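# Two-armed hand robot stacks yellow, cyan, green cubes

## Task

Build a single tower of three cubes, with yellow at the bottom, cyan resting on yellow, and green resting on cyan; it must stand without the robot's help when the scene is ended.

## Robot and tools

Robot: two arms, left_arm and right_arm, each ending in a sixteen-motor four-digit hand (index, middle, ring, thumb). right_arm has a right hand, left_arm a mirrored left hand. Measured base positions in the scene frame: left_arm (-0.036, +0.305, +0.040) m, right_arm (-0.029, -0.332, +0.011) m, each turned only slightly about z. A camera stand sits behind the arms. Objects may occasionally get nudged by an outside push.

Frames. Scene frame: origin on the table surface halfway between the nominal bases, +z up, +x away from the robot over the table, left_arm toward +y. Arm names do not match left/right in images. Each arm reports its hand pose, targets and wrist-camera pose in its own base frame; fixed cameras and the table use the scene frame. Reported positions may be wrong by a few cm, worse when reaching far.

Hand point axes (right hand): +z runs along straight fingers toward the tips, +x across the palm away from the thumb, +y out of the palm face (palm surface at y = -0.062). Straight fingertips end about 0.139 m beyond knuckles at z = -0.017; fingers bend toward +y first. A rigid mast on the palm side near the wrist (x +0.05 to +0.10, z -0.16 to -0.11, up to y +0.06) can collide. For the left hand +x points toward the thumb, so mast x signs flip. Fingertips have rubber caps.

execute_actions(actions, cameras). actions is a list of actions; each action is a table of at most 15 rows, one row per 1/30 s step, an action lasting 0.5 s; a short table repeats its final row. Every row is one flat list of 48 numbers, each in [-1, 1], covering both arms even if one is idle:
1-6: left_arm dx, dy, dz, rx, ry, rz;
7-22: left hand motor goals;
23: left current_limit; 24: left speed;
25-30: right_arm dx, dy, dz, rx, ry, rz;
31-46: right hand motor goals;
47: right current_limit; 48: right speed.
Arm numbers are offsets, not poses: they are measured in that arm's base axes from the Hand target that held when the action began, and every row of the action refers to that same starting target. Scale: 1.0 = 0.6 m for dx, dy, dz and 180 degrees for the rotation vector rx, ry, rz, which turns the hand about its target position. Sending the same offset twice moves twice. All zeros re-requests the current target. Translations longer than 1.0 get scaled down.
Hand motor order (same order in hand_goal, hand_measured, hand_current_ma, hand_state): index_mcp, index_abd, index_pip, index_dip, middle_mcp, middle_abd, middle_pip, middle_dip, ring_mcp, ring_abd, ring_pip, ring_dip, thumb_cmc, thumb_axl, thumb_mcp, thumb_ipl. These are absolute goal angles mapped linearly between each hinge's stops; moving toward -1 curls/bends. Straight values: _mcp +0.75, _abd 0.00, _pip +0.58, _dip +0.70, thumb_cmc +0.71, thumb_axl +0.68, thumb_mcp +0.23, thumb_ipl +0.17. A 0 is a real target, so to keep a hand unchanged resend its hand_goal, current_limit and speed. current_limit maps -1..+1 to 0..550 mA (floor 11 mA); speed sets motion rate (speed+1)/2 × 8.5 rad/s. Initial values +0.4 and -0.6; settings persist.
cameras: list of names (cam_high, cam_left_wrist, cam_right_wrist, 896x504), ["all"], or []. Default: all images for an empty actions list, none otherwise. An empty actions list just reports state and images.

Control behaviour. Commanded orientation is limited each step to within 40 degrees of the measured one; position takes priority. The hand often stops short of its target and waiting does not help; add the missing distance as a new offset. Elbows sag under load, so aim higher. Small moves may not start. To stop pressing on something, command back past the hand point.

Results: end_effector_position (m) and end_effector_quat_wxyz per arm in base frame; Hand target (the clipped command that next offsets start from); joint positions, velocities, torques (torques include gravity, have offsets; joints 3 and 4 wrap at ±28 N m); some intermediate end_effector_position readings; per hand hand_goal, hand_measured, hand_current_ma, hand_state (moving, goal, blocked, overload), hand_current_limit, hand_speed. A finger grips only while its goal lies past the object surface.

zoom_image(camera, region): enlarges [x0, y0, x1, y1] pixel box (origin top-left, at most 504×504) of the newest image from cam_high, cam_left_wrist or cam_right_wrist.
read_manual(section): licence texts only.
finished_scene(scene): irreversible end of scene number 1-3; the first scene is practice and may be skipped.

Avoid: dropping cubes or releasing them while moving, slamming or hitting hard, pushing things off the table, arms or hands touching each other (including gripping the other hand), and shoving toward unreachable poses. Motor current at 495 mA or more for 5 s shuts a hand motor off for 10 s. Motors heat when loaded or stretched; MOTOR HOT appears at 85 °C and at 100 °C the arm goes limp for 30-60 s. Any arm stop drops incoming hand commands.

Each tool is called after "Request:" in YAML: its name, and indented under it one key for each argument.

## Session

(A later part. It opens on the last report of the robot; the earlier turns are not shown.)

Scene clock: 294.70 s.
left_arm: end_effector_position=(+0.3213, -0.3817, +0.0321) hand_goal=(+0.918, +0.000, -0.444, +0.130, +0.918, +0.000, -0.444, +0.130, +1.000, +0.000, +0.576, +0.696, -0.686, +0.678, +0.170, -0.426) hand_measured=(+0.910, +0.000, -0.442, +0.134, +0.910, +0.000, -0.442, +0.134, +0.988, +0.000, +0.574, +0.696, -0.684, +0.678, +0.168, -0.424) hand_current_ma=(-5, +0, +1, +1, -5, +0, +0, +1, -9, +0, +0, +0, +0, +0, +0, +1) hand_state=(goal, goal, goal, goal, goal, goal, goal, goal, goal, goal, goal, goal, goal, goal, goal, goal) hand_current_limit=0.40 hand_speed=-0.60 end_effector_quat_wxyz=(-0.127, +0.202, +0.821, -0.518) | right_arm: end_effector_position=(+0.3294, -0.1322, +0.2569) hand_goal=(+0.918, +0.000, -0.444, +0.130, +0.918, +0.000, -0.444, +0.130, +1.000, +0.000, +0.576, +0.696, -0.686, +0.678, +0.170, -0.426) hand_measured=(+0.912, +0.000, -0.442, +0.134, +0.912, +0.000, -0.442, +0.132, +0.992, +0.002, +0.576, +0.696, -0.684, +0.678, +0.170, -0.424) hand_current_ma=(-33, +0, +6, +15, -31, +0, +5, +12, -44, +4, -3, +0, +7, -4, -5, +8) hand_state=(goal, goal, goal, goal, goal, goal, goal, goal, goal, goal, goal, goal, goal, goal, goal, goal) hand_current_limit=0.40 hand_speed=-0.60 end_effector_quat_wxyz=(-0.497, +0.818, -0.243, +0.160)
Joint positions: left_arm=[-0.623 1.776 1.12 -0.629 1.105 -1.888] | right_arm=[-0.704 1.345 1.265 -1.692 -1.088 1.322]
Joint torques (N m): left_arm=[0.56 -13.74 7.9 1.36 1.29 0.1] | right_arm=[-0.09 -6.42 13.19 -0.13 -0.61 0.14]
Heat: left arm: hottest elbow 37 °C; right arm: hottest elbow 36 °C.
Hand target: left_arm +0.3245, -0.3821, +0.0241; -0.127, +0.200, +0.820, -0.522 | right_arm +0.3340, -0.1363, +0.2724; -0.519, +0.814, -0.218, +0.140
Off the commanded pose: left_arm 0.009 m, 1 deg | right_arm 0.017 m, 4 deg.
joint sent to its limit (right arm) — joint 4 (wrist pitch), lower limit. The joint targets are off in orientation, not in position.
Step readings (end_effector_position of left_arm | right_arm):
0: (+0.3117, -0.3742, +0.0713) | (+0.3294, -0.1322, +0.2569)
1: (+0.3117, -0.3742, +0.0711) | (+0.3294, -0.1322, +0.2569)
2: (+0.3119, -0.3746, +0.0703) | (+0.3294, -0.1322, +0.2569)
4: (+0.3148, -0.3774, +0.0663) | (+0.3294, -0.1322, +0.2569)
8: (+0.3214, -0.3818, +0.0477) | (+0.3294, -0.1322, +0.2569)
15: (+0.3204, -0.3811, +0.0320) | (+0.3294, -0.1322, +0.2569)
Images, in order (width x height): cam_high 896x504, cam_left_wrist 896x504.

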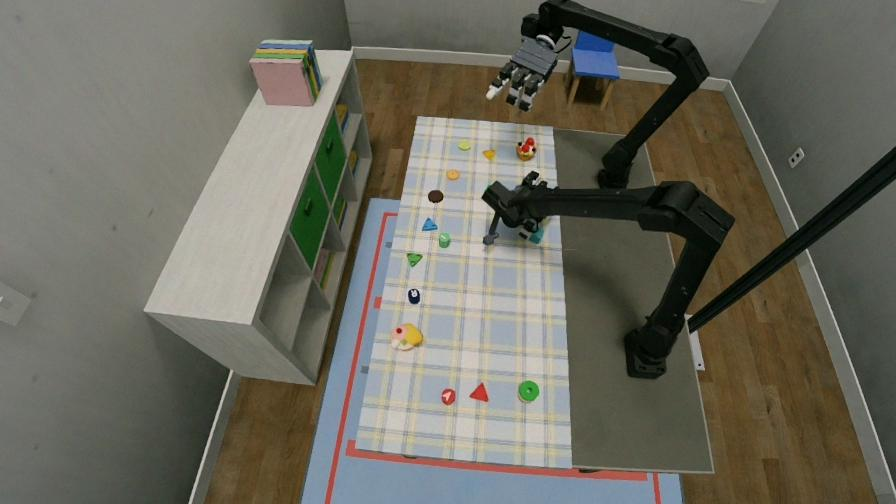

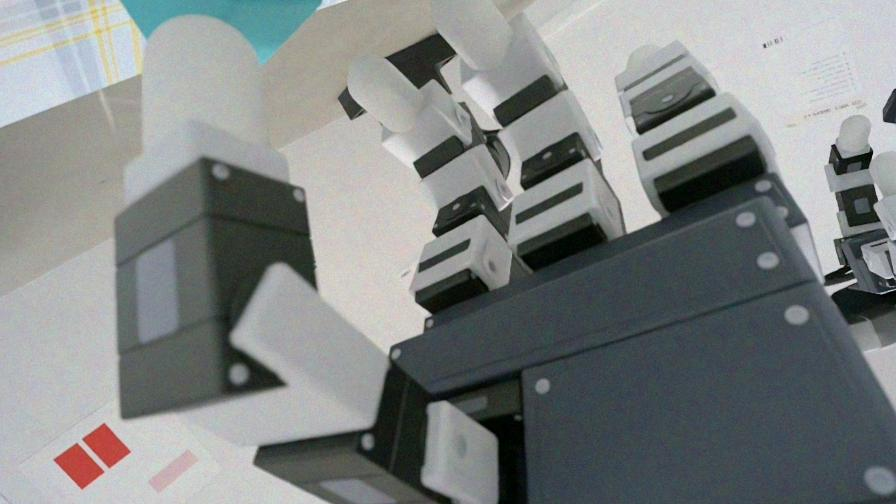

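Request:
execute_actions:
  actions:
    - [[-0.010,0.017,-0.055,0,0,0,0.918,0,-0.445,0.13,0.918,0,-0.445,0.13,1,0,0.576,0.696,-0.686,0.677,0.169,-0.427,0.4,-0.6,0,0,0,0,0,0,0.918,0,-0.445,0.13,0.918,0,-0.445,0.13,1,0,0.576,0.696,-0.686,0.677,0.169,-0.427,0.4,-0.6]]
  cameras: ["cam_high", "cam_left_wrist"]

Request:
zoom_image:
  camera: "cam_high"
  region: [480, 140, 610, 270]

Scene clock: 347.40 s.
left_arm: end_effector_position=(+0.3155, -0.3729, -0.0002) hand_goal=(+0.918, +0.000, -0.444, +0.130, +0.918, +0.000, -0.444, +0.130, +1.000, +0.000, +0.576, +0.696, -0.686, +0.678, +0.170, -0.426) hand_measured=(+0.910, +0.000, -0.442, +0.134, +0.910, +0.000, -0.442, +0.134, +0.988, +0.000, +0.574, +0.696, -0.684, +0.678, +0.168, -0.424) hand_current_ma=(-5, +0, +1, +1, -5, +0, +0, +1, -9, +0, +0, +0, +0, +0, +0, +1) hand_state=(goal, goal, goal, goal, goal, goal, goal, goal, goal, goal, goal, goal, goal, goal, goal, goal) hand_current_limit=0.40 hand_speed=-0.60 end_effector_quat_wxyz=(-0.127, +0.203, +0.822, -0.517) | right_arm: end_effector_position=(+0.3294, -0.1322, +0.2569) hand_goal=(+0.918, +0.000, -0.444, +0.130, +0.918, +0.000, -0.444, +0.130, +1.000, +0.000, +0.576, +0.696, -0.686, +0.678, +0.170, -0.426) hand_measured=(+0.912, +0.000, -0.442, +0.134, +0.912, +0.000, -0.442, +0.132, +0.992, +0.002, +0.576, +0.696, -0.684, +0.678, +0.170, -0.424) hand_current_ma=(-33, +0, +6, +15, -31, +0, +5, +12, -44, +4, -3, +0, +7, -4, -5, +8) hand_state=(goal, goal, goal, goal, goal, goal, goal, goal, goal, goal, goal, goal, goal, goal, goal, goal) hand_current_limit=0.40 hand_speed=-0.60 end_effector_quat_wxyz=(-0.497, +0.818, -0.243, +0.160)
Joint positions: left_arm=[-0.616 1.813 1.069 -0.555 1.105 -1.87] | right_arm=[-0.704 1.345 1.265 -1.692 -1.088 1.322]
Joint torques (N m): left_arm=[0.62 -14.27 7.2 1.29 1.37 0.11] | right_arm=[0.09 -6.42 13.26 -0.1 -0.61 0.13]
Heat: left arm: hottest elbow 34 °C; right arm: hottest elbow 37 °C.
Hand target: left_arm +0.3185, -0.3720, -0.0088; -0.127, +0.200, +0.820, -0.522 | right_arm +0.3340, -0.1363, +0.2724; -0.519, +0.814, -0.218, +0.140
Off the commanded pose: left_arm 0.009 m, 1 deg | right_arm 0.017 m, 4 deg.
joint sent to its limit (right arm) — joint 4 (wrist pitch), lower limit. The joint targets are off in orientation, not in position.
Step readings (end_effector_position of left_arm | right_arm):
0: (+0.3213, -0.3817, +0.0321) | (+0.3294, -0.1322, +0.2569)
1: (+0.3215, -0.3819, +0.0321) | (+0.3294, -0.1322, +0.2569)
2: (+0.3215, -0.3819, +0.0313) | (+0.3294, -0.1322, +0.2569)
4: (+0.3229, -0.3816, +0.0280) | (+0.3294, -0.1322, +0.2569)
8: (+0.3187, -0.3759, +0.0139) | (+0.3294, -0.1322, +0.2569)
15: (+0.3147, -0.3723, -0.0002) | (+0.3294, -0.1322, +0.2569)
Images, in order (width x height): cam_high 896x504, cam_left_wrist 896x504.

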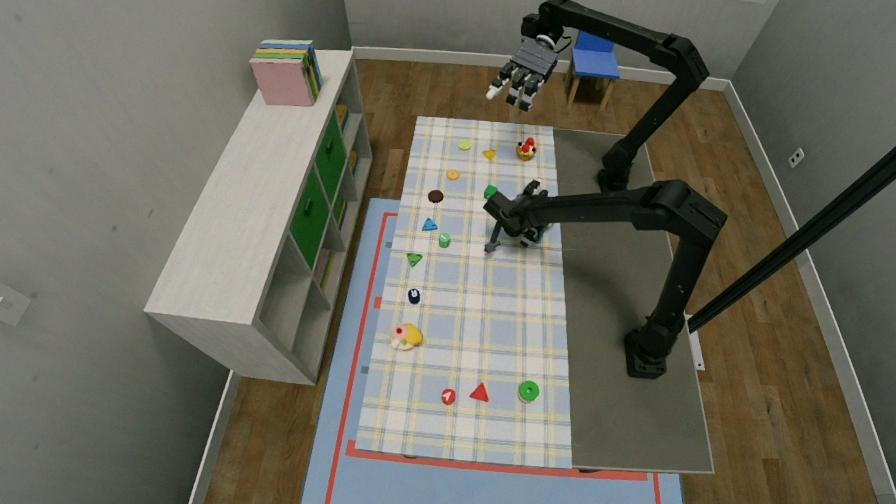

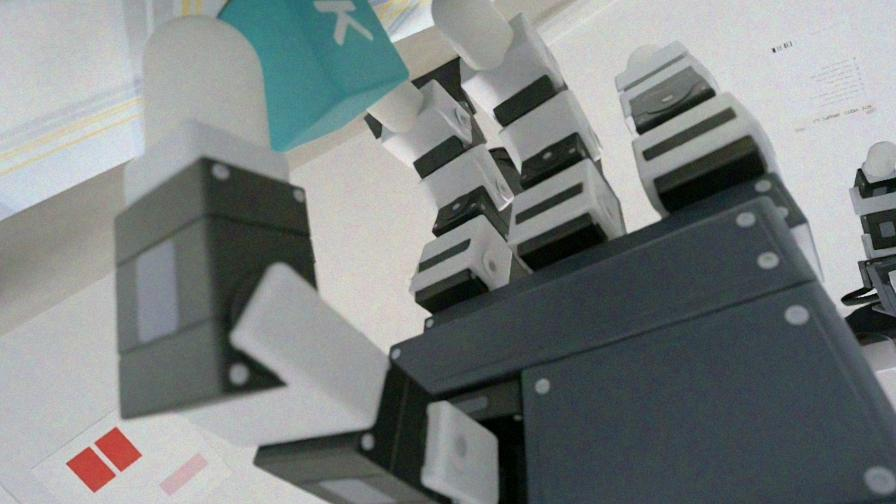

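Scaled by 3.877 from the camera's 896x504 image, which has a finer 1280x720 frame.

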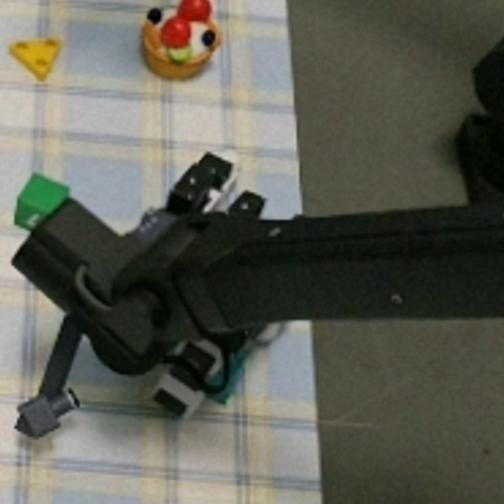

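Request:
zoom_image:
  camera: "cam_left_wrist"
  region: [130, 0, 470, 190]

Scaled by 1.482 from the camera's 896x504 image, which has a finer 1280x720 frame.

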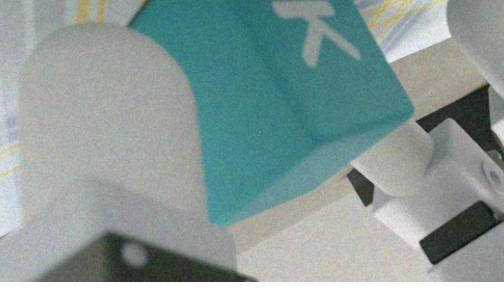

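Request:
execute_actions:
  actions:
    - [[-0.022,0.012,0.0,0,0,0.028,0.918,0,-0.445,0.13,0.918,0,-0.445,0.13,1,0,0.576,0.696,-0.686,0.677,0.169,-0.427,0.4,-0.6,0,0,0,0,0,0,0.918,0,-0.445,0.13,0.918,0,-0.445,0.13,1,0,0.576,0.696,-0.686,0.677,0.169,-0.427,0.4,-0.6]]
  cameras: ["cam_left_wrist"]

Scene clock: 372.37 s.
left_arm: end_effector_position=(+0.3028, -0.3658, -0.0110) hand_goal=(+0.918, +0.000, -0.444, +0.130, +0.918, +0.000, -0.444, +0.130, +1.000, +0.000, +0.576, +0.696, -0.686, +0.678, +0.170, -0.426) hand_measured=(+0.910, +0.000, -0.442, +0.134, +0.912, +0.000, -0.444, +0.130, +0.988, +0.000, +0.574, +0.696, -0.688, +0.676, +0.168, -0.428) hand_current_ma=(-5, +0, +1, +1, -3, +0, +0, +0, -10, +0, +0, +0, -1, -1, +0, +0) hand_state=(goal, goal, goal, goal, goal, goal, goal, goal, goal, goal, goal, goal, goal, goal, goal, goal) hand_current_limit=0.40 hand_speed=-0.60 end_effector_quat_wxyz=(-0.112, +0.167, +0.827, -0.525) | right_arm: end_effector_position=(+0.3294, -0.1322, +0.2569) hand_goal=(+0.918, +0.000, -0.444, +0.130, +0.918, +0.000, -0.444, +0.130, +1.000, +0.000, +0.576, +0.696, -0.686, +0.678, +0.170, -0.426) hand_measured=(+0.912, +0.000, -0.442, +0.134, +0.912, +0.000, -0.442, +0.132, +0.992, +0.002, +0.576, +0.696, -0.684, +0.678, +0.170, -0.424) hand_current_ma=(-33, +0, +6, +15, -31, +0, +5, +12, -44, +4, -3, +0, +7, -4, -5, +8) hand_state=(goal, goal, goal, goal, goal, goal, goal, goal, goal, goal, goal, goal, goal, goal, goal, goal) hand_current_limit=0.40 hand_speed=-0.60 end_effector_quat_wxyz=(-0.497, +0.818, -0.243, +0.160)
Joint positions: left_arm=[-0.615 1.78 0.958 -0.338 1.09 -2.039] | right_arm=[-0.704 1.345 1.265 -1.692 -1.088 1.322]
Joint torques (N m): left_arm=[0.62 -15.62 6.56 1.76 0.71 -0.04] | right_arm=[-0.03 -6.53 13.23 -0.14 -0.6 0.13]
Heat: left arm: hottest elbow 34 °C; right arm: hottest elbow 38 °C.
Hand target: left_arm +0.3054, -0.3648, -0.0088; -0.104, +0.164, +0.828, -0.527 | right_arm +0.3340, -0.1363, +0.2724; -0.519, +0.814, -0.218, +0.140
Off the commanded pose: left_arm 0.003 m, 1 deg | right_arm 0.017 m, 4 deg.
joint sent to its limit (right arm) — joint 4 (wrist pitch), lower limit. The joint targets are off in orientation, not in position.
Step readings (end_effector_position of left_arm | right_arm):
0: (+0.3155, -0.3729, -0.0002) | (+0.3294, -0.1322, +0.2569)
1: (+0.3155, -0.3729, -0.0004) | (+0.3294, -0.1322, +0.2569)
2: (+0.3157, -0.3732, -0.0017) | (+0.3294, -0.1322, +0.2569)
4: (+0.3150, -0.3733, -0.0051) | (+0.3294, -0.1322, +0.2569)
8: (+0.3050, -0.3668, -0.0125) | (+0.3294, -0.1322, +0.2569)
15: (+0.3046, -0.3664, -0.0103) | (+0.3294, -0.1322, +0.2569)
Images, in order (width x height): cam_left_wrist 896x504.

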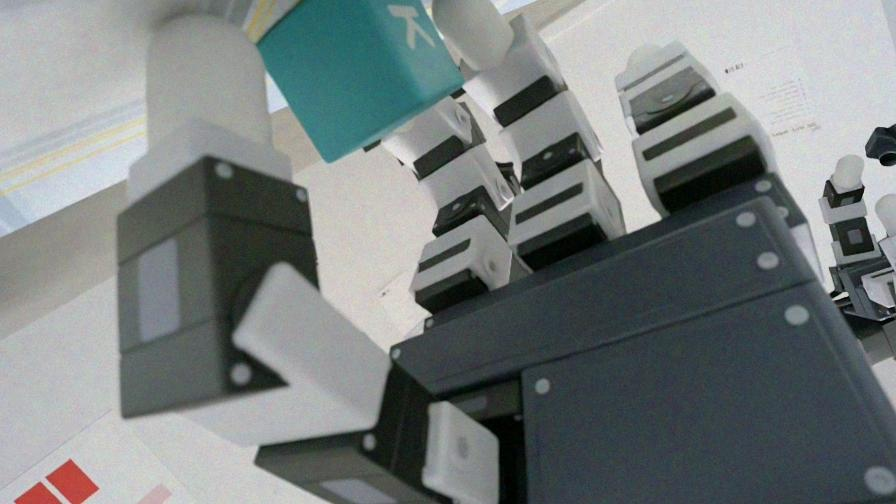

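Request:
execute_actions:
  actions:
    - [[0,0,0.02,0,0,0,0.918,0,-0.445,0.13,0.918,0,-0.445,0.13,1,0,0.576,0.696,-0.686,0.677,0.169,-0.427,0.4,-0.6,0,0,0,0,0,0,0.918,0,-0.445,0.13,0.918,0,-0.445,0.13,1,0,0.576,0.696,-0.686,0.677,0.169,-0.427,0.4,-0.6]]
  cameras: ["cam_left_wrist"]

Request:
zoom_image:
  camera: "cam_left_wrist"
  region: [130, 0, 530, 190]

Scene clock: 380.90 s.
left_arm: end_effector_position=(+0.3058, -0.3677, +0.0019) hand_goal=(+0.918, +0.000, -0.444, +0.130, +0.918, +0.000, -0.444, +0.130, +1.000, +0.000, +0.576, +0.696, -0.686, +0.678, +0.170, -0.426) hand_measured=(+0.910, +0.000, -0.442, +0.134, +0.912, +0.000, -0.444, +0.130, +0.988, +0.000, +0.574, +0.696, -0.688, +0.676, +0.168, -0.428) hand_current_ma=(-5, +0, +1, +1, -3, +0, +0, +0, -10, +0, +0, +0, -1, -1, +0, +0) hand_state=(goal, goal, goal, goal, goal, goal, goal, goal, goal, goal, goal, goal, goal, goal, goal, goal) hand_current_limit=0.40 hand_speed=-0.60 end_effector_quat_wxyz=(-0.101, +0.173, +0.825, -0.529) | right_arm: end_effector_position=(+0.3294, -0.1322, +0.2569) hand_goal=(+0.918, +0.000, -0.444, +0.130, +0.918, +0.000, -0.444, +0.130, +1.000, +0.000, +0.576, +0.696, -0.686, +0.678, +0.170, -0.426) hand_measured=(+0.912, +0.000, -0.442, +0.134, +0.912, +0.000, -0.442, +0.132, +0.992, +0.002, +0.576, +0.696, -0.684, +0.678, +0.170, -0.424) hand_current_ma=(-33, +0, +6, +15, -31, +0, +5, +12, -44, +4, -3, +0, +7, -4, -5, +8) hand_state=(goal, goal, goal, goal, goal, goal, goal, goal, goal, goal, goal, goal, goal, goal, goal, goal) hand_current_limit=0.40 hand_speed=-0.60 end_effector_quat_wxyz=(-0.497, +0.818, -0.243, +0.160)
Joint positions: left_arm=[-0.615 1.75 0.958 -0.339 1.088 -2.042] | right_arm=[-0.704 1.345 1.265 -1.692 -1.088 1.322]
Joint torques (N m): left_arm=[0.67 -15.27 7.23 0.69 0.74 -0.02] | right_arm=[0.03 -6.53 13.23 -0.13 -0.62 0.13]
Heat: left arm: hottest elbow 34 °C; right arm: hottest elbow 38 °C.
Hand target: left_arm +0.3054, -0.3648, +0.0032; -0.104, +0.164, +0.828, -0.527 | right_arm +0.3340, -0.1363, +0.2724; -0.519, +0.814, -0.218, +0.140
Off the commanded pose: left_arm 0.003 m, 1 deg | right_arm 0.017 m, 4 deg.
joint sent to its limit (right arm) — joint 4 (wrist pitch), lower limit. The joint targets are off in orientation, not in position.
Step readings (end_effector_position of left_arm | right_arm):
0: (+0.3028, -0.3658, -0.0110) | (+0.3294, -0.1322, +0.2569)
1: (+0.3028, -0.3658, -0.0110) | (+0.3294, -0.1322, +0.2569)
2: (+0.3032, -0.3657, -0.0107) | (+0.3294, -0.1322, +0.2569)
4: (+0.3035, -0.3660, -0.0090) | (+0.3294, -0.1322, +0.2569)
8: (+0.3050, -0.3672, -0.0022) | (+0.3294, -0.1322, +0.2569)
15: (+0.3061, -0.3679, +0.0020) | (+0.3294, -0.1322, +0.2569)
Images, in order (width x height): cam_left_wrist 896x504.

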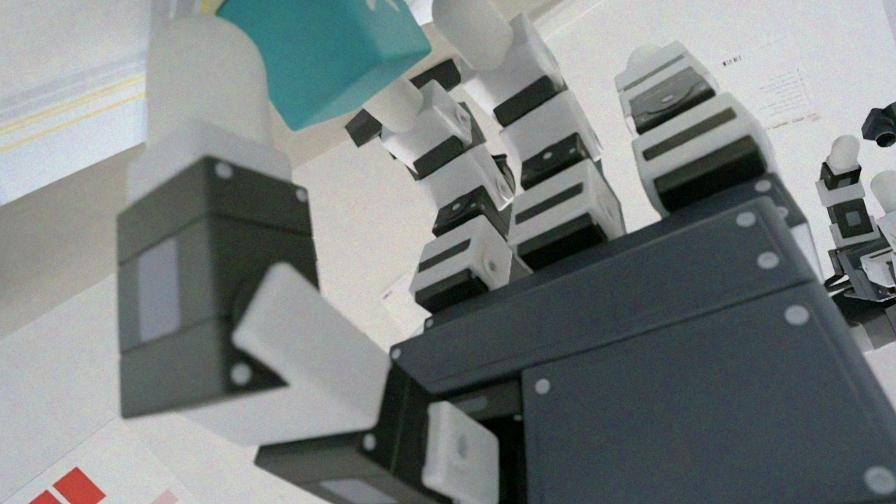

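Scaled by 1.260 from the camera's 896x504 image, which has a finer 1280x720 frame.

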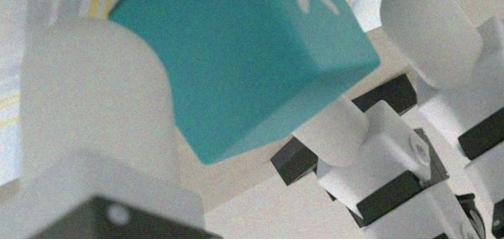

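Request:
execute_actions:
  actions:
    - [[0,0,0.0,0,0,0,0.80,0,-0.445,0.13,0.80,0,-0.445,0.13,1,0,0.576,0.696,-0.686,0.677,0.169,-0.427,0.2,-0.85,0,0,0,0,0,0,0.918,0,-0.445,0.13,0.918,0,-0.445,0.13,1,0,0.576,0.696,-0.686,0.677,0.169,-0.427,0.4,-0.6]]
  cameras: ["cam_left_wrist"]

Scene clock: 391.27 s.
left_arm: end_effector_position=(+0.3058, -0.3677, +0.0019) hand_goal=(+0.800, +0.000, -0.444, +0.130, +0.800, +0.000, -0.444, +0.130, +1.000, +0.000, +0.576, +0.696, -0.686, +0.678, +0.170, -0.426) hand_measured=(+0.794, +0.000, -0.442, +0.134, +0.794, +0.000, -0.444, +0.130, +0.988, +0.000, +0.574, +0.696, -0.688, +0.676, +0.168, -0.428) hand_current_ma=(-2, +0, +1, +1, -3, +0, +0, +0, -10, +0, +0, +0, -1, -1, +0, +0) hand_state=(goal, goal, goal, goal, goal, goal, goal, goal, goal, goal, goal, goal, goal, goal, goal, goal) hand_current_limit=0.20 hand_speed=-0.85 end_effector_quat_wxyz=(-0.101, +0.173, +0.825, -0.529) | right_arm: end_effector_position=(+0.3294, -0.1322, +0.2569) hand_goal=(+0.918, +0.000, -0.444, +0.130, +0.918, +0.000, -0.444, +0.130, +1.000, +0.000, +0.576, +0.696, -0.686, +0.678, +0.170, -0.426) hand_measured=(+0.912, +0.000, -0.442, +0.134, +0.912, +0.000, -0.442, +0.132, +0.992, +0.002, +0.576, +0.696, -0.684, +0.678, +0.170, -0.424) hand_current_ma=(-33, +0, +6, +15, -31, +0, +5, +12, -44, +4, -3, +0, +7, -4, -5, +8) hand_state=(goal, goal, goal, goal, goal, goal, goal, goal, goal, goal, goal, goal, goal, goal, goal, goal) hand_current_limit=0.40 hand_speed=-0.60 end_effector_quat_wxyz=(-0.497, +0.818, -0.243, +0.160)
Joint positions: left_arm=[-0.615 1.75 0.958 -0.339 1.088 -2.042] | right_arm=[-0.704 1.345 1.265 -1.692 -1.088 1.322]
Joint torques (N m): left_arm=[0.26 -15.03 7.1 0.64 0.7 -0.04] | right_arm=[0.32 -6.65 13.19 -0.1 -0.61 0.13]
Heat: left arm: hottest elbow 33 °C; right arm: hottest elbow 38 °C.
Hand target: left_arm +0.3054, -0.3648, +0.0032; -0.104, +0.164, +0.828, -0.527 | right_arm +0.3340, -0.1363, +0.2724; -0.519, +0.814, -0.218, +0.140
Off the commanded pose: left_arm 0.003 m, 1 deg | right_arm 0.017 m, 4 deg.
joint sent to its limit (right arm) — joint 4 (wrist pitch), lower limit. The joint targets are off in orientation, not in position.
Step readings (end_effector_position of left_arm | right_arm):
0: (+0.3058, -0.3677, +0.0019) | (+0.3294, -0.1322, +0.2569)
1: (+0.3058, -0.3677, +0.0019) | (+0.3294, -0.1322, +0.2569)
2: (+0.3058, -0.3677, +0.0019) | (+0.3294, -0.1322, +0.2569)
4: (+0.3058, -0.3677, +0.0019) | (+0.3294, -0.1322, +0.2569)
8: (+0.3058, -0.3677, +0.0019) | (+0.3294, -0.1322, +0.2569)
15: (+0.3058, -0.3677, +0.0019) | (+0.3294, -0.1322, +0.2569)
Images, in order (width x height): cam_left_wrist 896x504.

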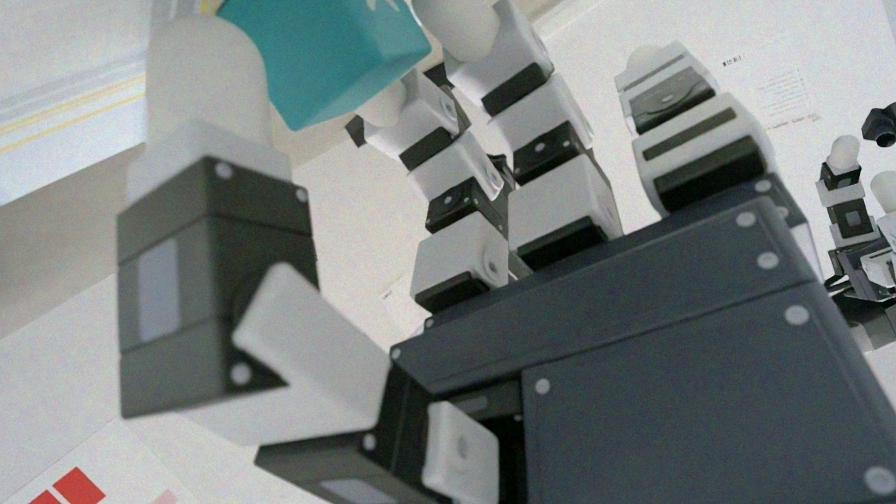

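Request:
execute_actions:
  actions:
    - [[0,0,0.0,0,0,0,0.72,0,-0.445,0.13,0.72,0,-0.445,0.13,1,0,0.576,0.696,-0.686,0.677,0.169,-0.427,0.2,-0.85,0,0,0,0,0,0,0.918,0,-0.445,0.13,0.918,0,-0.445,0.13,1,0,0.576,0.696,-0.686,0.677,0.169,-0.427,0.4,-0.6]]
  cameras: ["cam_left_wrist"]

Scene clock: 394.60 s.
left_arm: end_effector_position=(+0.3058, -0.3677, +0.0019) hand_goal=(+0.720, +0.000, -0.444, +0.130, +0.720, +0.000, -0.444, +0.130, +1.000, +0.000, +0.576, +0.696, -0.686, +0.678, +0.170, -0.426) hand_measured=(+0.716, +0.000, -0.442, +0.134, +0.714, +0.000, -0.444, +0.130, +0.988, +0.000, +0.574, +0.696, -0.688, +0.676, +0.168, -0.428) hand_current_ma=(-2, +0, +1, +1, -2, +0, +0, +0, -10, +0, +0, +0, -1, -1, +0, +0) hand_state=(goal, goal, goal, goal, goal, goal, goal, goal, goal, goal, goal, goal, goal, goal, goal, goal) hand_current_limit=0.20 hand_speed=-0.85 end_effector_quat_wxyz=(-0.101, +0.173, +0.825, -0.529) | right_arm: end_effector_position=(+0.3294, -0.1322, +0.2569) hand_goal=(+0.918, +0.000, -0.444, +0.130, +0.918, +0.000, -0.444, +0.130, +1.000, +0.000, +0.576, +0.696, -0.686, +0.678, +0.170, -0.426) hand_measured=(+0.912, +0.000, -0.442, +0.134, +0.912, +0.000, -0.442, +0.132, +0.992, +0.002, +0.576, +0.696, -0.684, +0.678, +0.170, -0.424) hand_current_ma=(-33, +0, +6, +15, -31, +0, +5, +12, -44, +4, -3, +0, +7, -4, -5, +8) hand_state=(goal, goal, goal, goal, goal, goal, goal, goal, goal, goal, goal, goal, goal, goal, goal, goal) hand_current_limit=0.40 hand_speed=-0.60 end_effector_quat_wxyz=(-0.497, +0.818, -0.243, +0.160)
Joint positions: left_arm=[-0.615 1.75 0.958 -0.339 1.088 -2.042] | right_arm=[-0.704 1.345 1.265 -1.692 -1.088 1.322]
Joint torques (N m): left_arm=[0.44 -15.38 7.28 0.55 0.72 -0.02] | right_arm=[0.15 -6.24 13.16 -0.17 -0.61 0.13]
Heat: left arm: hottest elbow 33 °C; right arm: hottest elbow 38 °C.
Hand target: left_arm +0.3054, -0.3648, +0.0032; -0.104, +0.164, +0.828, -0.527 | right_arm +0.3340, -0.1363, +0.2724; -0.519, +0.814, -0.218, +0.140
Off the commanded pose: left_arm 0.003 m, 1 deg | right_arm 0.017 m, 4 deg.
joint sent to its limit (right arm) — joint 4 (wrist pitch), lower limit. The joint targets are off in orientation, not in position.
Step readings (end_effector_position of left_arm | right_arm):
0: (+0.3058, -0.3677, +0.0019) | (+0.3294, -0.1322, +0.2569)
1: (+0.3058, -0.3677, +0.0019) | (+0.3294, -0.1322, +0.2569)
2: (+0.3058, -0.3677, +0.0019) | (+0.3294, -0.1322, +0.2569)
4: (+0.3058, -0.3677, +0.0019) | (+0.3294, -0.1322, +0.2569)
8: (+0.3058, -0.3677, +0.0019) | (+0.3294, -0.1322, +0.2569)
15: (+0.3058, -0.3677, +0.0019) | (+0.3294, -0.1322, +0.2569)
Images, in order (width x height): cam_left_wrist 896x504.

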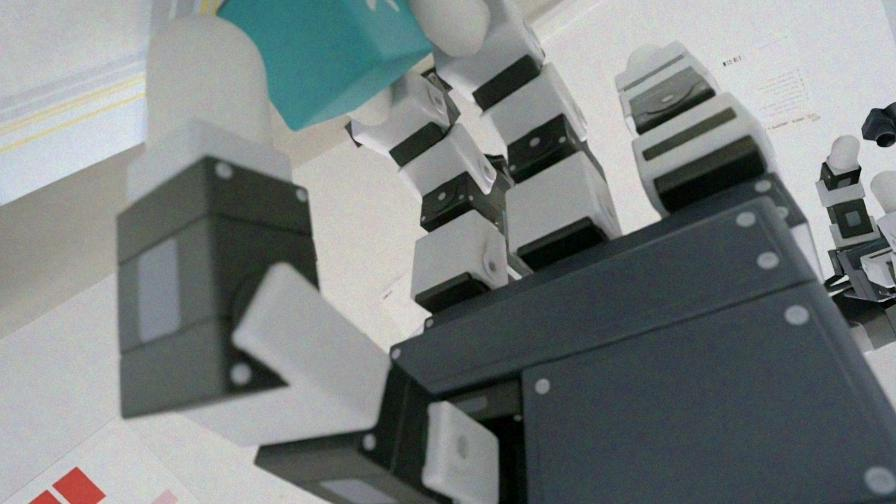

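Request:
execute_actions:
  actions:
    - [[0,0,0.0,0,0,0,0.72,0,-0.445,0.13,0.72,0,-0.445,0.13,1,0,0.576,0.696,-0.686,0.677,-0.315,0.114,0.2,-0.85,0,0,0,0,0,0,0.918,0,-0.445,0.13,0.918,0,-0.445,0.13,1,0,0.576,0.696,-0.686,0.677,0.169,-0.427,0.4,-0.6]]
    - [[0,0,0.0,0,0,0,0.72,0,-0.445,0.13,0.72,0,-0.445,0.13,1,0,0.576,0.696,-0.686,0.677,-0.315,0.114,0.2,-0.85,0,0,0,0,0,0,0.918,0,-0.445,0.13,0.918,0,-0.445,0.13,1,0,0.576,0.696,-0.686,0.677,0.169,-0.427,0.4,-0.6]]
  cameras: ["cam_left_wrist"]

Scene clock: 401.03 s.
left_arm: end_effector_position=(+0.3057, -0.3677, +0.0019) hand_goal=(+0.720, +0.000, -0.444, +0.130, +0.720, +0.000, -0.444, +0.130, +1.000, +0.000, +0.576, +0.696, -0.686, +0.678, -0.314, +0.114) hand_measured=(+0.718, +0.000, -0.438, +0.134, +0.722, +0.000, -0.438, +0.132, +0.988, +0.000, +0.574, +0.696, -0.682, +0.680, -0.304, +0.114) hand_current_ma=(-1, +0, +2, +1, +0, +0, +3, +0, -10, +0, +0, +0, +1, +1, +10, +0) hand_state=(goal, goal, goal, goal, goal, goal, goal, goal, goal, goal, goal, goal, goal, goal, goal, goal) hand_current_limit=0.20 hand_speed=-0.85 end_effector_quat_wxyz=(-0.101, +0.172, +0.825, -0.529) | right_arm: end_effector_position=(+0.3294, -0.1322, +0.2569) hand_goal=(+0.918, +0.000, -0.444, +0.130, +0.918, +0.000, -0.444, +0.130, +1.000, +0.000, +0.576, +0.696, -0.686, +0.678, +0.170, -0.426) hand_measured=(+0.912, +0.000, -0.442, +0.134, +0.912, +0.000, -0.442, +0.132, +0.992, +0.002, +0.576, +0.696, -0.684, +0.678, +0.170, -0.424) hand_current_ma=(-33, +0, +6, +15, -31, +0, +5, +12, -44, +4, -3, +0, +7, -4, -5, +8) hand_state=(goal, goal, goal, goal, goal, goal, goal, goal, goal, goal, goal, goal, goal, goal, goal, goal) hand_current_limit=0.40 hand_speed=-0.60 end_effector_quat_wxyz=(-0.497, +0.818, -0.243, +0.160)
Joint positions: left_arm=[-0.615 1.75 0.958 -0.339 1.088 -2.043] | right_arm=[-0.704 1.345 1.265 -1.692 -1.088 1.322]
Joint torques (N m): left_arm=[0.38 -14.86 7.16 0.68 0.73 -0.01] | right_arm=[0.26 -6.53 13.18 -0.13 -0.62 0.13]
Heat: left arm: hottest elbow 33 °C; right arm: hottest elbow 38 °C.
Hand target: left_arm +0.3054, -0.3648, +0.0031; -0.104, +0.164, +0.828, -0.527 | right_arm +0.3340, -0.1363, +0.2724; -0.519, +0.814, -0.218, +0.140
Off the commanded pose: left_arm 0.003 m, 1 deg | right_arm 0.017 m, 4 deg.
joint sent to its limit (right arm) — joint 4 (wrist pitch), lower limit. The joint targets are off in orientation, not in position.
Step readings (end_effector_position of left_arm | right_arm):
0: (+0.3058, -0.3677, +0.0019) | (+0.3294, -0.1322, +0.2569)
1: (+0.3058, -0.3677, +0.0019) | (+0.3294, -0.1322, +0.2569)
2: (+0.3058, -0.3677, +0.0019) | (+0.3294, -0.1322, +0.2569)
4: (+0.3058, -0.3677, +0.0019) | (+0.3294, -0.1322, +0.2569)
8: (+0.3058, -0.3677, +0.0019) | (+0.3294, -0.1322, +0.2569)
15: (+0.3058, -0.3677, +0.0019) | (+0.3294, -0.1322, +0.2569)
16: (+0.3058, -0.3677, +0.0019) | (+0.3294, -0.1322, +0.2569)
17: (+0.3058, -0.3677, +0.0019) | (+0.3294, -0.1322, +0.2569)
19: (+0.3058, -0.3677, +0.0019) | (+0.3294, -0.1322, +0.2569)
23: (+0.3058, -0.3677, +0.0019) | (+0.3294, -0.1322, +0.2569)
30: (+0.3058, -0.3677, +0.0019) | (+0.3294, -0.1322, +0.2569)
Images, in order (width x height): cam_left_wrist 896x504.

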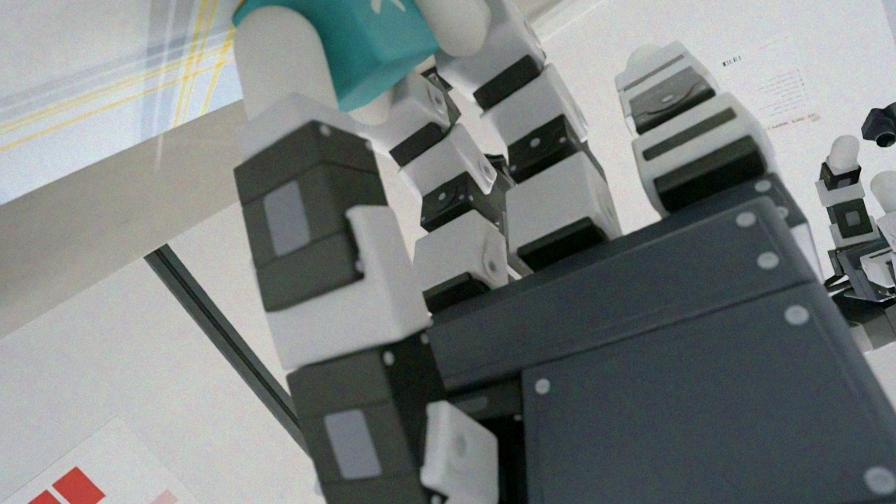

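Request:
execute_actions:
  actions:
    - [[0,0,0.0,0,0,0,0.67,0,-0.445,0.13,0.67,0,-0.445,0.13,1,0,0.576,0.696,-0.686,0.677,-0.42,0.114,0.2,-0.85,0,0,0,0,0,0,0.918,0,-0.445,0.13,0.918,0,-0.445,0.13,1,0,0.576,0.696,-0.686,0.677,0.169,-0.427,0.4,-0.6]]
  cameras: ["cam_left_wrist"]

Scene clock: 404.43 s.
left_arm: end_effector_position=(+0.3053, -0.3676, +0.0022) hand_goal=(+0.670, +0.000, -0.444, +0.130, +0.670, +0.000, -0.444, +0.130, +1.000, +0.000, +0.576, +0.696, -0.686, +0.678, -0.420, +0.114) hand_measured=(+0.698, +0.002, -0.426, +0.134, +0.706, +0.000, -0.432, +0.134, +0.988, +0.000, +0.574, +0.696, -0.680, +0.682, -0.322, +0.134) hand_current_ma=(+34, +0, +15, +2, +52, +0, +8, +1, -10, +0, +0, +0, +3, +2, +330, +31) hand_state=(blocked, goal, goal, goal, blocked, goal, goal, goal, goal, goal, goal, goal, goal, goal, blocked, blocked) hand_current_limit=0.20 hand_speed=-0.85 end_effector_quat_wxyz=(-0.103, +0.170, +0.825, -0.529) | right_arm: end_effector_position=(+0.3294, -0.1322, +0.2569) hand_goal=(+0.918, +0.000, -0.444, +0.130, +0.918, +0.000, -0.444, +0.130, +1.000, +0.000, +0.576, +0.696, -0.686, +0.678, +0.170, -0.426) hand_measured=(+0.912, +0.000, -0.442, +0.134, +0.912, +0.000, -0.442, +0.132, +0.992, +0.002, +0.576, +0.696, -0.684, +0.678, +0.170, -0.424) hand_current_ma=(-33, +0, +6, +15, -31, +0, +5, +12, -44, +4, -3, +0, +7, -4, -5, +8) hand_state=(goal, goal, goal, goal, goal, goal, goal, goal, goal, goal, goal, goal, goal, goal, goal, goal) hand_current_limit=0.40 hand_speed=-0.60 end_effector_quat_wxyz=(-0.497, +0.818, -0.243, +0.160)
Joint positions: left_arm=[-0.615 1.749 0.958 -0.339 1.088 -2.048] | right_arm=[-0.704 1.345 1.265 -1.692 -1.088 1.322]
Joint torques (N m): left_arm=[0.79 -14.92 7.28 0.58 0.72 -0.03] | right_arm=[-0.03 -6.59 13.18 -0.14 -0.61 0.15]
Heat: left arm: hottest elbow 33 °C; right arm: hottest elbow 38 °C.
Hand target: left_arm +0.3054, -0.3648, +0.0031; -0.104, +0.164, +0.828, -0.527 | right_arm +0.3340, -0.1363, +0.2724; -0.519, +0.814, -0.218, +0.140
Off the commanded pose: left_arm 0.003 m, 1 deg | right_arm 0.017 m, 4 deg.
joint sent to its limit (right arm) — joint 4 (wrist pitch), lower limit. The joint targets are off in orientation, not in position.
Step readings (end_effector_position of left_arm | right_arm):
0: (+0.3057, -0.3677, +0.0019) | (+0.3294, -0.1322, +0.2569)
1: (+0.3057, -0.3677, +0.0019) | (+0.3294, -0.1322, +0.2569)
2: (+0.3057, -0.3677, +0.0019) | (+0.3294, -0.1322, +0.2569)
4: (+0.3054, -0.3676, +0.0020) | (+0.3294, -0.1322, +0.2569)
8: (+0.3053, -0.3676, +0.0022) | (+0.3294, -0.1322, +0.2569)
15: (+0.3053, -0.3676, +0.0022) | (+0.3294, -0.1322, +0.2569)
Images, in order (width x height): cam_left_wrist 896x504.

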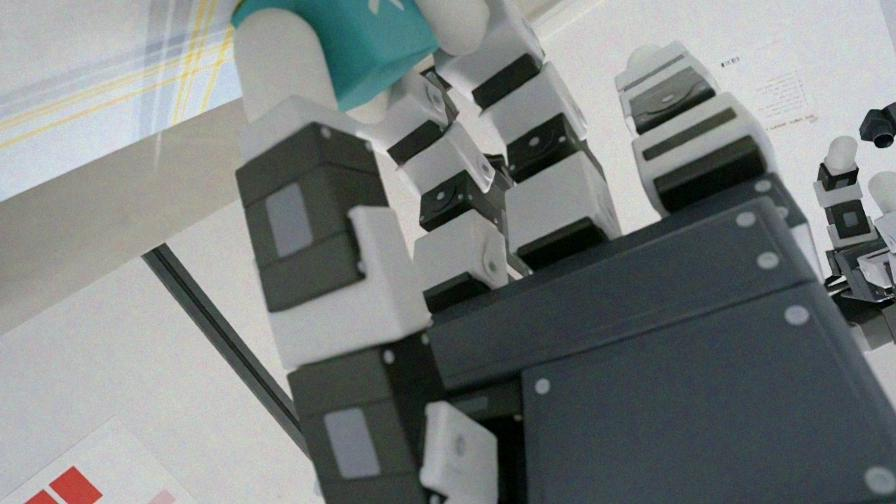

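Request:
execute_actions:
  actions:
    - [[0,0,0.05,0,0,0,0.62,0,-0.445,0.13,0.62,0,-0.445,0.13,1,0,0.576,0.696,-0.686,0.677,-0.45,0.114,0.2,-0.85,0,0,0,0,0,0,0.918,0,-0.445,0.13,0.918,0,-0.445,0.13,1,0,0.576,0.696,-0.686,0.677,0.169,-0.427,0.4,-0.6]]
    - [[0,0,0.1,0,0,0,0.62,0,-0.445,0.13,0.62,0,-0.445,0.13,1,0,0.576,0.696,-0.686,0.677,-0.45,0.114,0.2,-0.85,0,0,0,0,0,0,0.918,0,-0.445,0.13,0.918,0,-0.445,0.13,1,0,0.576,0.696,-0.686,0.677,0.169,-0.427,0.4,-0.6]]
  cameras: ["cam_high", "cam_left_wrist"]

Request:
zoom_image:
  camera: "cam_high"
  region: [470, 140, 600, 270]

Scene clock: 413.00 s.
left_arm: end_effector_position=(+0.2940, -0.3590, +0.0854) hand_goal=(+0.620, +0.000, -0.444, +0.130, +0.620, +0.000, -0.444, +0.130, +1.000, +0.000, +0.576, +0.696, -0.686, +0.678, -0.450, +0.114) hand_measured=(+0.682, +0.004, -0.416, +0.140, +0.682, -0.002, -0.422, +0.142, +0.988, +0.000, +0.574, +0.696, -0.672, +0.688, -0.324, +0.140) hand_current_ma=(+125, +1, +32, +7, +125, -1, +21, +7, -10, +0, +0, +0, +10, +7, +330, +42) hand_state=(blocked, goal, blocked, goal, blocked, goal, blocked, goal, goal, goal, goal, goal, goal, goal, blocked, blocked) hand_current_limit=0.20 hand_speed=-0.85 end_effector_quat_wxyz=(-0.111, +0.162, +0.829, -0.524) | right_arm: end_effector_position=(+0.3294, -0.1322, +0.2569) hand_goal=(+0.918, +0.000, -0.444, +0.130, +0.918, +0.000, -0.444, +0.130, +1.000, +0.000, +0.576, +0.696, -0.686, +0.678, +0.170, -0.426) hand_measured=(+0.912, +0.000, -0.442, +0.134, +0.912, +0.000, -0.442, +0.132, +0.992, +0.002, +0.576, +0.696, -0.684, +0.678, +0.170, -0.424) hand_current_ma=(-33, +0, +6, +15, -31, +0, +5, +12, -44, +4, -3, +0, +7, -4, -5, +8) hand_state=(goal, goal, goal, goal, goal, goal, goal, goal, goal, goal, goal, goal, goal, goal, goal, goal) hand_current_limit=0.40 hand_speed=-0.60 end_effector_quat_wxyz=(-0.497, +0.818, -0.243, +0.160)
Joint positions: left_arm=[-0.615 1.578 1.012 -0.583 1.083 -2.055] | right_arm=[-0.704 1.345 1.265 -1.692 -1.088 1.322]
Joint torques (N m): left_arm=[0.21 -13.1 11.48 0.65 0.88 0.07] | right_arm=[-0.09 -6.36 13.18 -0.13 -0.6 0.15]
Heat: left arm: hottest elbow 33 °C; right arm: hottest elbow 38 °C.
Hand target: left_arm +0.3053, -0.3647, +0.0931; -0.104, +0.164, +0.828, -0.527 | right_arm +0.3340, -0.1363, +0.2724; -0.519, +0.814, -0.218, +0.140
Off the commanded pose: left_arm 0.015 m, 1 deg | right_arm 0.017 m, 4 deg.
joint sent to its limit (right arm) — joint 4 (wrist pitch), lower limit. The joint targets are off in orientation, not in position.
Step readings (end_effector_position of left_arm | right_arm):
0: (+0.3053, -0.3676, +0.0022) | (+0.3294, -0.1322, +0.2569)
1: (+0.3051, -0.3674, +0.0023) | (+0.3294, -0.1322, +0.2569)
2: (+0.3048, -0.3668, +0.0028) | (+0.3294, -0.1322, +0.2569)
4: (+0.3018, -0.3648, +0.0063) | (+0.3294, -0.1322, +0.2569)
8: (+0.2989, -0.3627, +0.0181) | (+0.3294, -0.1322, +0.2569)
15: (+0.2975, -0.3618, +0.0258) | (+0.3294, -0.1322, +0.2569)
16: (+0.2970, -0.3614, +0.0257) | (+0.3294, -0.1322, +0.2569)
17: (+0.2954, -0.3600, +0.0265) | (+0.3294, -0.1322, +0.2569)
19: (+0.2901, -0.3561, +0.0324) | (+0.3294, -0.1322, +0.2569)
23: (+0.2860, -0.3534, +0.0579) | (+0.3294, -0.1322, +0.2569)
30: (+0.2961, -0.3606, +0.0858) | (+0.3294, -0.1322, +0.2569)
Images, in order (width x height): cam_high 896x504, cam_left_wrist 896x504.

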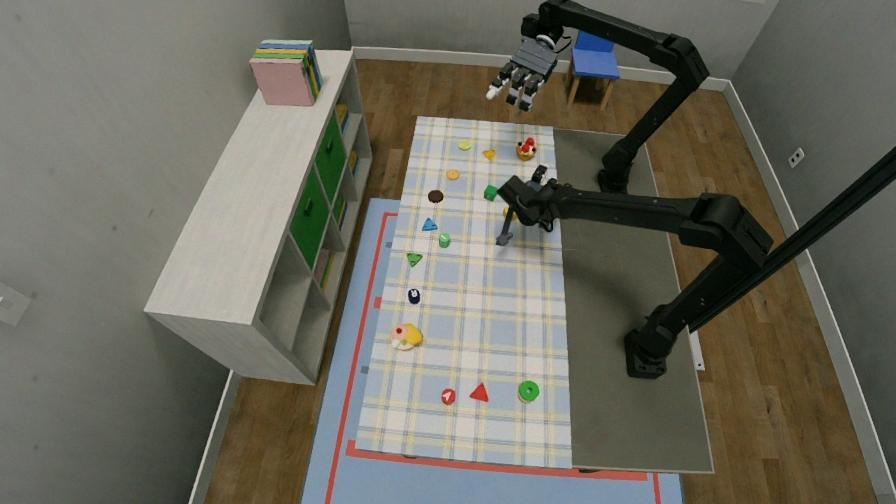

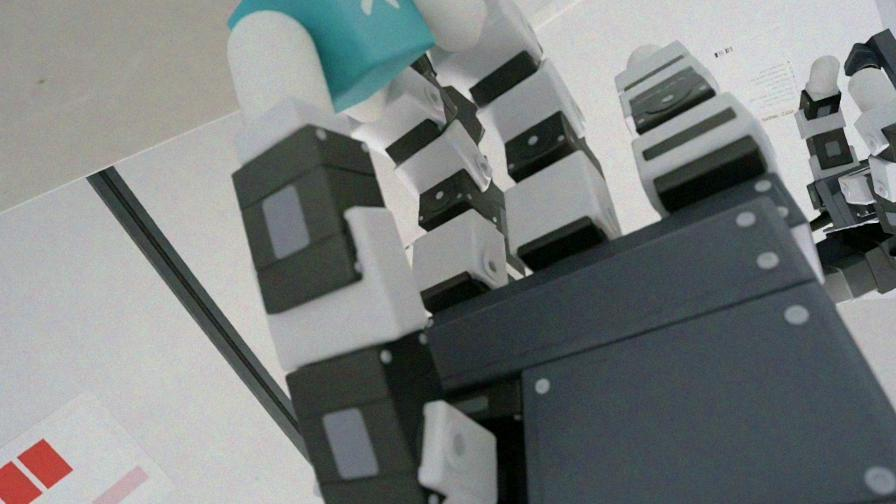

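Scaled by 3.877 from the camera's 896x504 image, which has a finer 1280x720 frame.

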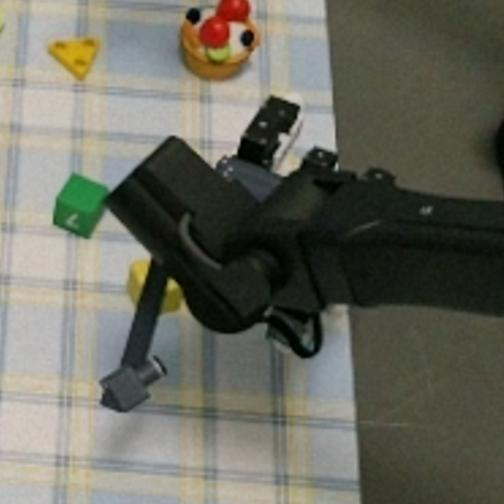

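Request:
zoom_image:
  camera: "cam_left_wrist"
  region: [220, 0, 500, 140]

Scaled by 1.800 from the camera's 896x504 image, which has a finer 1280x720 frame.

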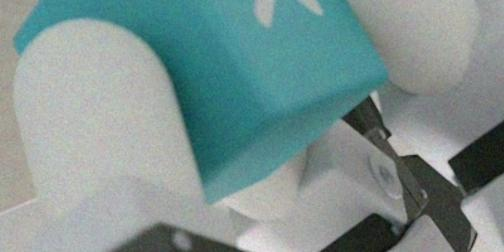

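Request:
execute_actions:
  actions:
    - [[0.079,-0.077,0.0,0,0,-0.011,0.62,0,-0.445,0.13,0.62,0,-0.445,0.13,1,0,0.576,0.696,-0.686,0.677,-0.45,0.114,0.2,-0.85,-0.05,-0.08,0.08,0,0,0,0.918,0,-0.445,0.13,0.918,0,-0.445,0.13,1,0,0.576,0.696,-0.686,0.677,0.169,-0.427,0.4,-0.6]]
    - [[0.079,-0.077,0.0,0,0,-0.011,0.62,0,-0.445,0.13,0.62,0,-0.445,0.13,1,0,0.576,0.696,-0.686,0.677,-0.45,0.114,0.2,-0.85,0,0,0,0,0,0,0.918,0,-0.445,0.13,0.918,0,-0.445,0.13,1,0,0.576,0.696,-0.686,0.677,0.169,-0.427,0.4,-0.6]]
  cameras: ["cam_high", "cam_left_wrist"]

Request:
zoom_image:
  camera: "cam_high"
  region: [440, 140, 570, 270]

Scene clock: 455.57 s.
left_arm: end_effector_position=(+0.3926, -0.4434, +0.0909) hand_goal=(+0.620, +0.000, -0.444, +0.130, +0.620, +0.000, -0.444, +0.130, +1.000, +0.000, +0.576, +0.696, -0.686, +0.678, -0.450, +0.114) hand_measured=(+0.682, +0.006, -0.414, +0.140, +0.680, -0.004, -0.422, +0.142, +0.988, +0.000, +0.574, +0.696, -0.670, +0.688, -0.324, +0.140) hand_current_ma=(+122, +2, +33, +7, +114, -1, +21, +7, -10, +0, +0, +0, +14, +9, +330, +42) hand_state=(blocked, goal, blocked, goal, blocked, goal, blocked, goal, goal, goal, goal, goal, goal, goal, blocked, blocked) hand_current_limit=0.20 hand_speed=-0.85 end_effector_quat_wxyz=(-0.120, +0.183, +0.827, -0.517) | right_arm: end_effector_position=(+0.2978, -0.1736, +0.2999) hand_goal=(+0.918, +0.000, -0.444, +0.130, +0.918, +0.000, -0.444, +0.130, +1.000, +0.000, +0.576, +0.696, -0.686, +0.678, +0.170, -0.426) hand_measured=(+0.912, +0.000, -0.442, +0.134, +0.912, +0.000, -0.442, +0.132, +0.992, +0.002, +0.576, +0.696, -0.684, +0.678, +0.170, -0.424) hand_current_ma=(-33, +0, +6, +15, -31, +0, +5, +12, -44, +4, -3, +0, +7, -4, -5, +8) hand_state=(goal, goal, goal, goal, goal, goal, goal, goal, goal, goal, goal, goal, goal, goal, goal, goal) hand_current_limit=0.40 hand_speed=-0.60 end_effector_quat_wxyz=(-0.444, +0.818, -0.299, +0.209)
Joint positions: left_arm=[-0.638 1.888 1.464 -0.77 1.083 -2.002] | right_arm=[-0.83 1.263 1.33 -1.702 -1.025 1.405]
Joint torques (N m): left_arm=[-0.91 -16.32 13.24 0.55 1.45 0.12] | right_arm=[-0.85 -5.48 14.69 0.12 -0.7 0.13]
Heat: left arm: hottest elbow 37 °C; right arm: hottest elbow 39 °C.
Hand target: left_arm +0.4000, -0.4572, +0.0931; -0.123, +0.193, +0.821, -0.523 | right_arm +0.3039, -0.1844, +0.3203; -0.519, +0.814, -0.219, +0.140
Off the commanded pose: left_arm 0.016 m, 1 deg | right_arm 0.024 m, 15 deg.
joint sent to its limit (right arm) — joint 4 (wrist pitch), lower limit. The joint targets are off in orientation, not in position.
Step readings (end_effector_position of left_arm | right_arm):
0: (+0.2940, -0.3590, +0.0854) | (+0.3294, -0.1322, +0.2569)
1: (+0.2942, -0.3592, +0.0857) | (+0.3291, -0.1325, +0.2567)
2: (+0.2955, -0.3602, +0.0862) | (+0.3273, -0.1342, +0.2563)
4: (+0.3046, -0.3669, +0.0880) | (+0.3202, -0.1417, +0.2573)
8: (+0.3357, -0.3901, +0.0910) | (+0.3058, -0.1639, +0.2733)
15: (+0.3440, -0.3976, +0.0896) | (+0.2983, -0.1742, +0.2997)
16: (+0.3437, -0.3978, +0.0894) | (+0.2983, -0.1742, +0.2998)
17: (+0.3445, -0.3990, +0.0893) | (+0.2983, -0.1742, +0.2998)
19: (+0.3546, -0.4090, +0.0907) | (+0.2980, -0.1738, +0.2999)
23: (+0.3843, -0.4356, +0.0925) | (+0.2979, -0.1737, +0.2999)
30: (+0.3918, -0.4429, +0.0903) | (+0.2978, -0.1736, +0.2999)
Images, in order (width x height): cam_high 896x504, cam_left_wrist 896x504.

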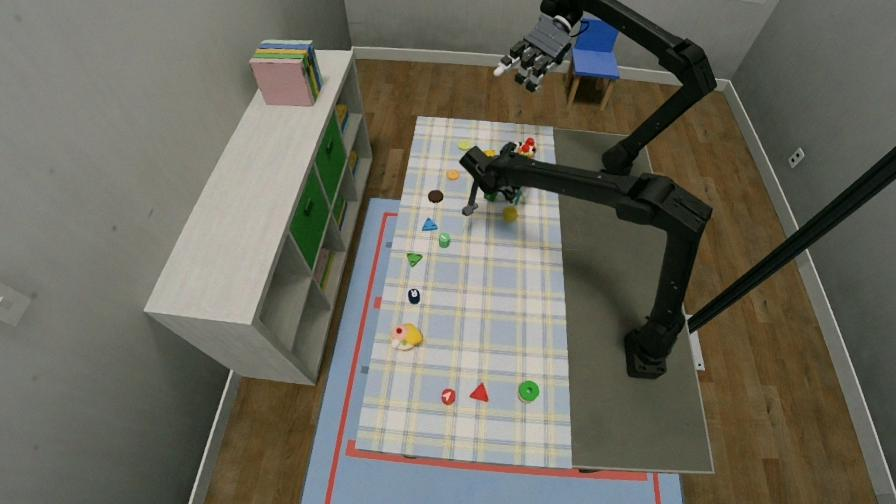

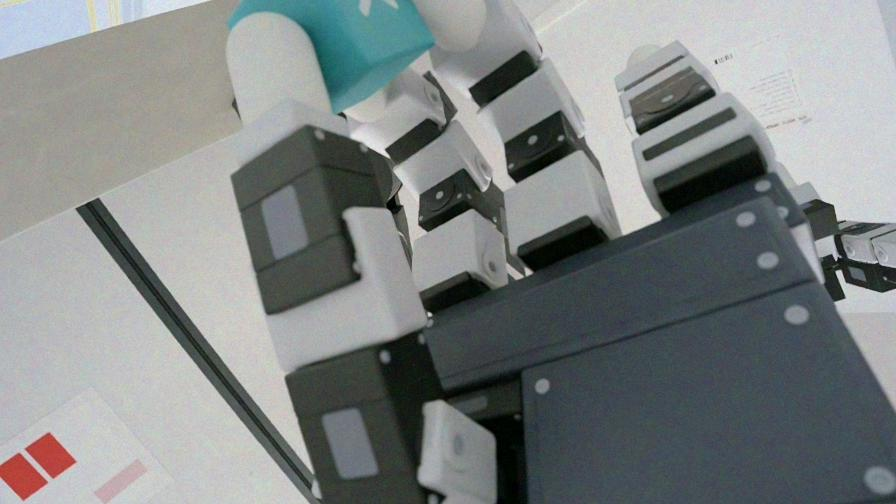

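Scaled by 3.877 from the camera's 896x504 image, which has a finer 1280x720 frame.

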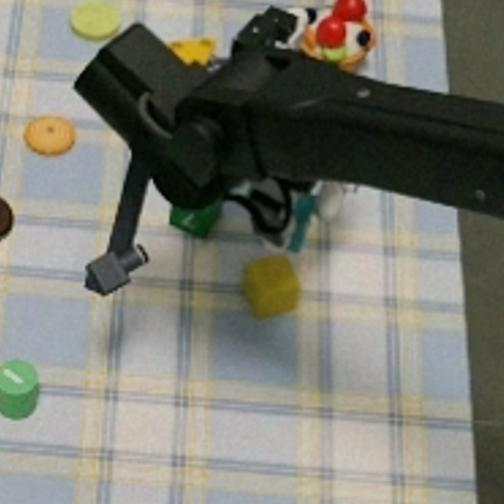

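Request:
zoom_image:
  camera: "cam_high"
  region: [490, 180, 540, 230]

Scaled by 10.080 from the camera's 896x504 image, which has a finer 1280x720 frame.

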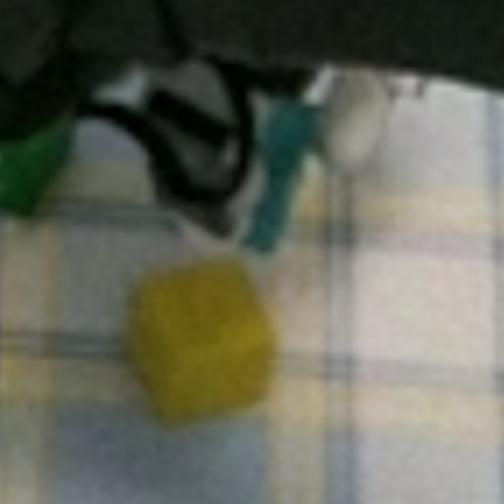

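Request:
zoom_image:
  camera: "cam_high"
  region: [504, 182, 532, 210]

Scaled by 18.000 from the camera's 896x504 image, which has a finer 1280x720 frame.

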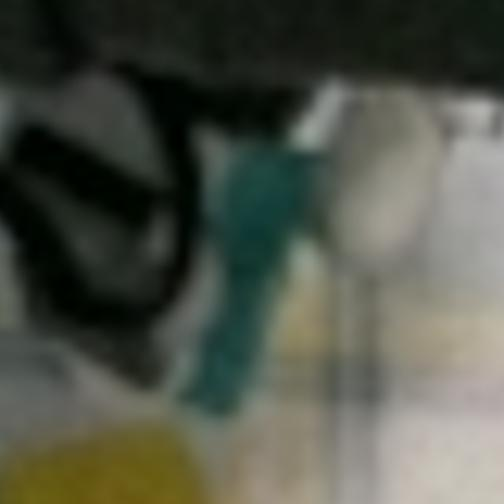

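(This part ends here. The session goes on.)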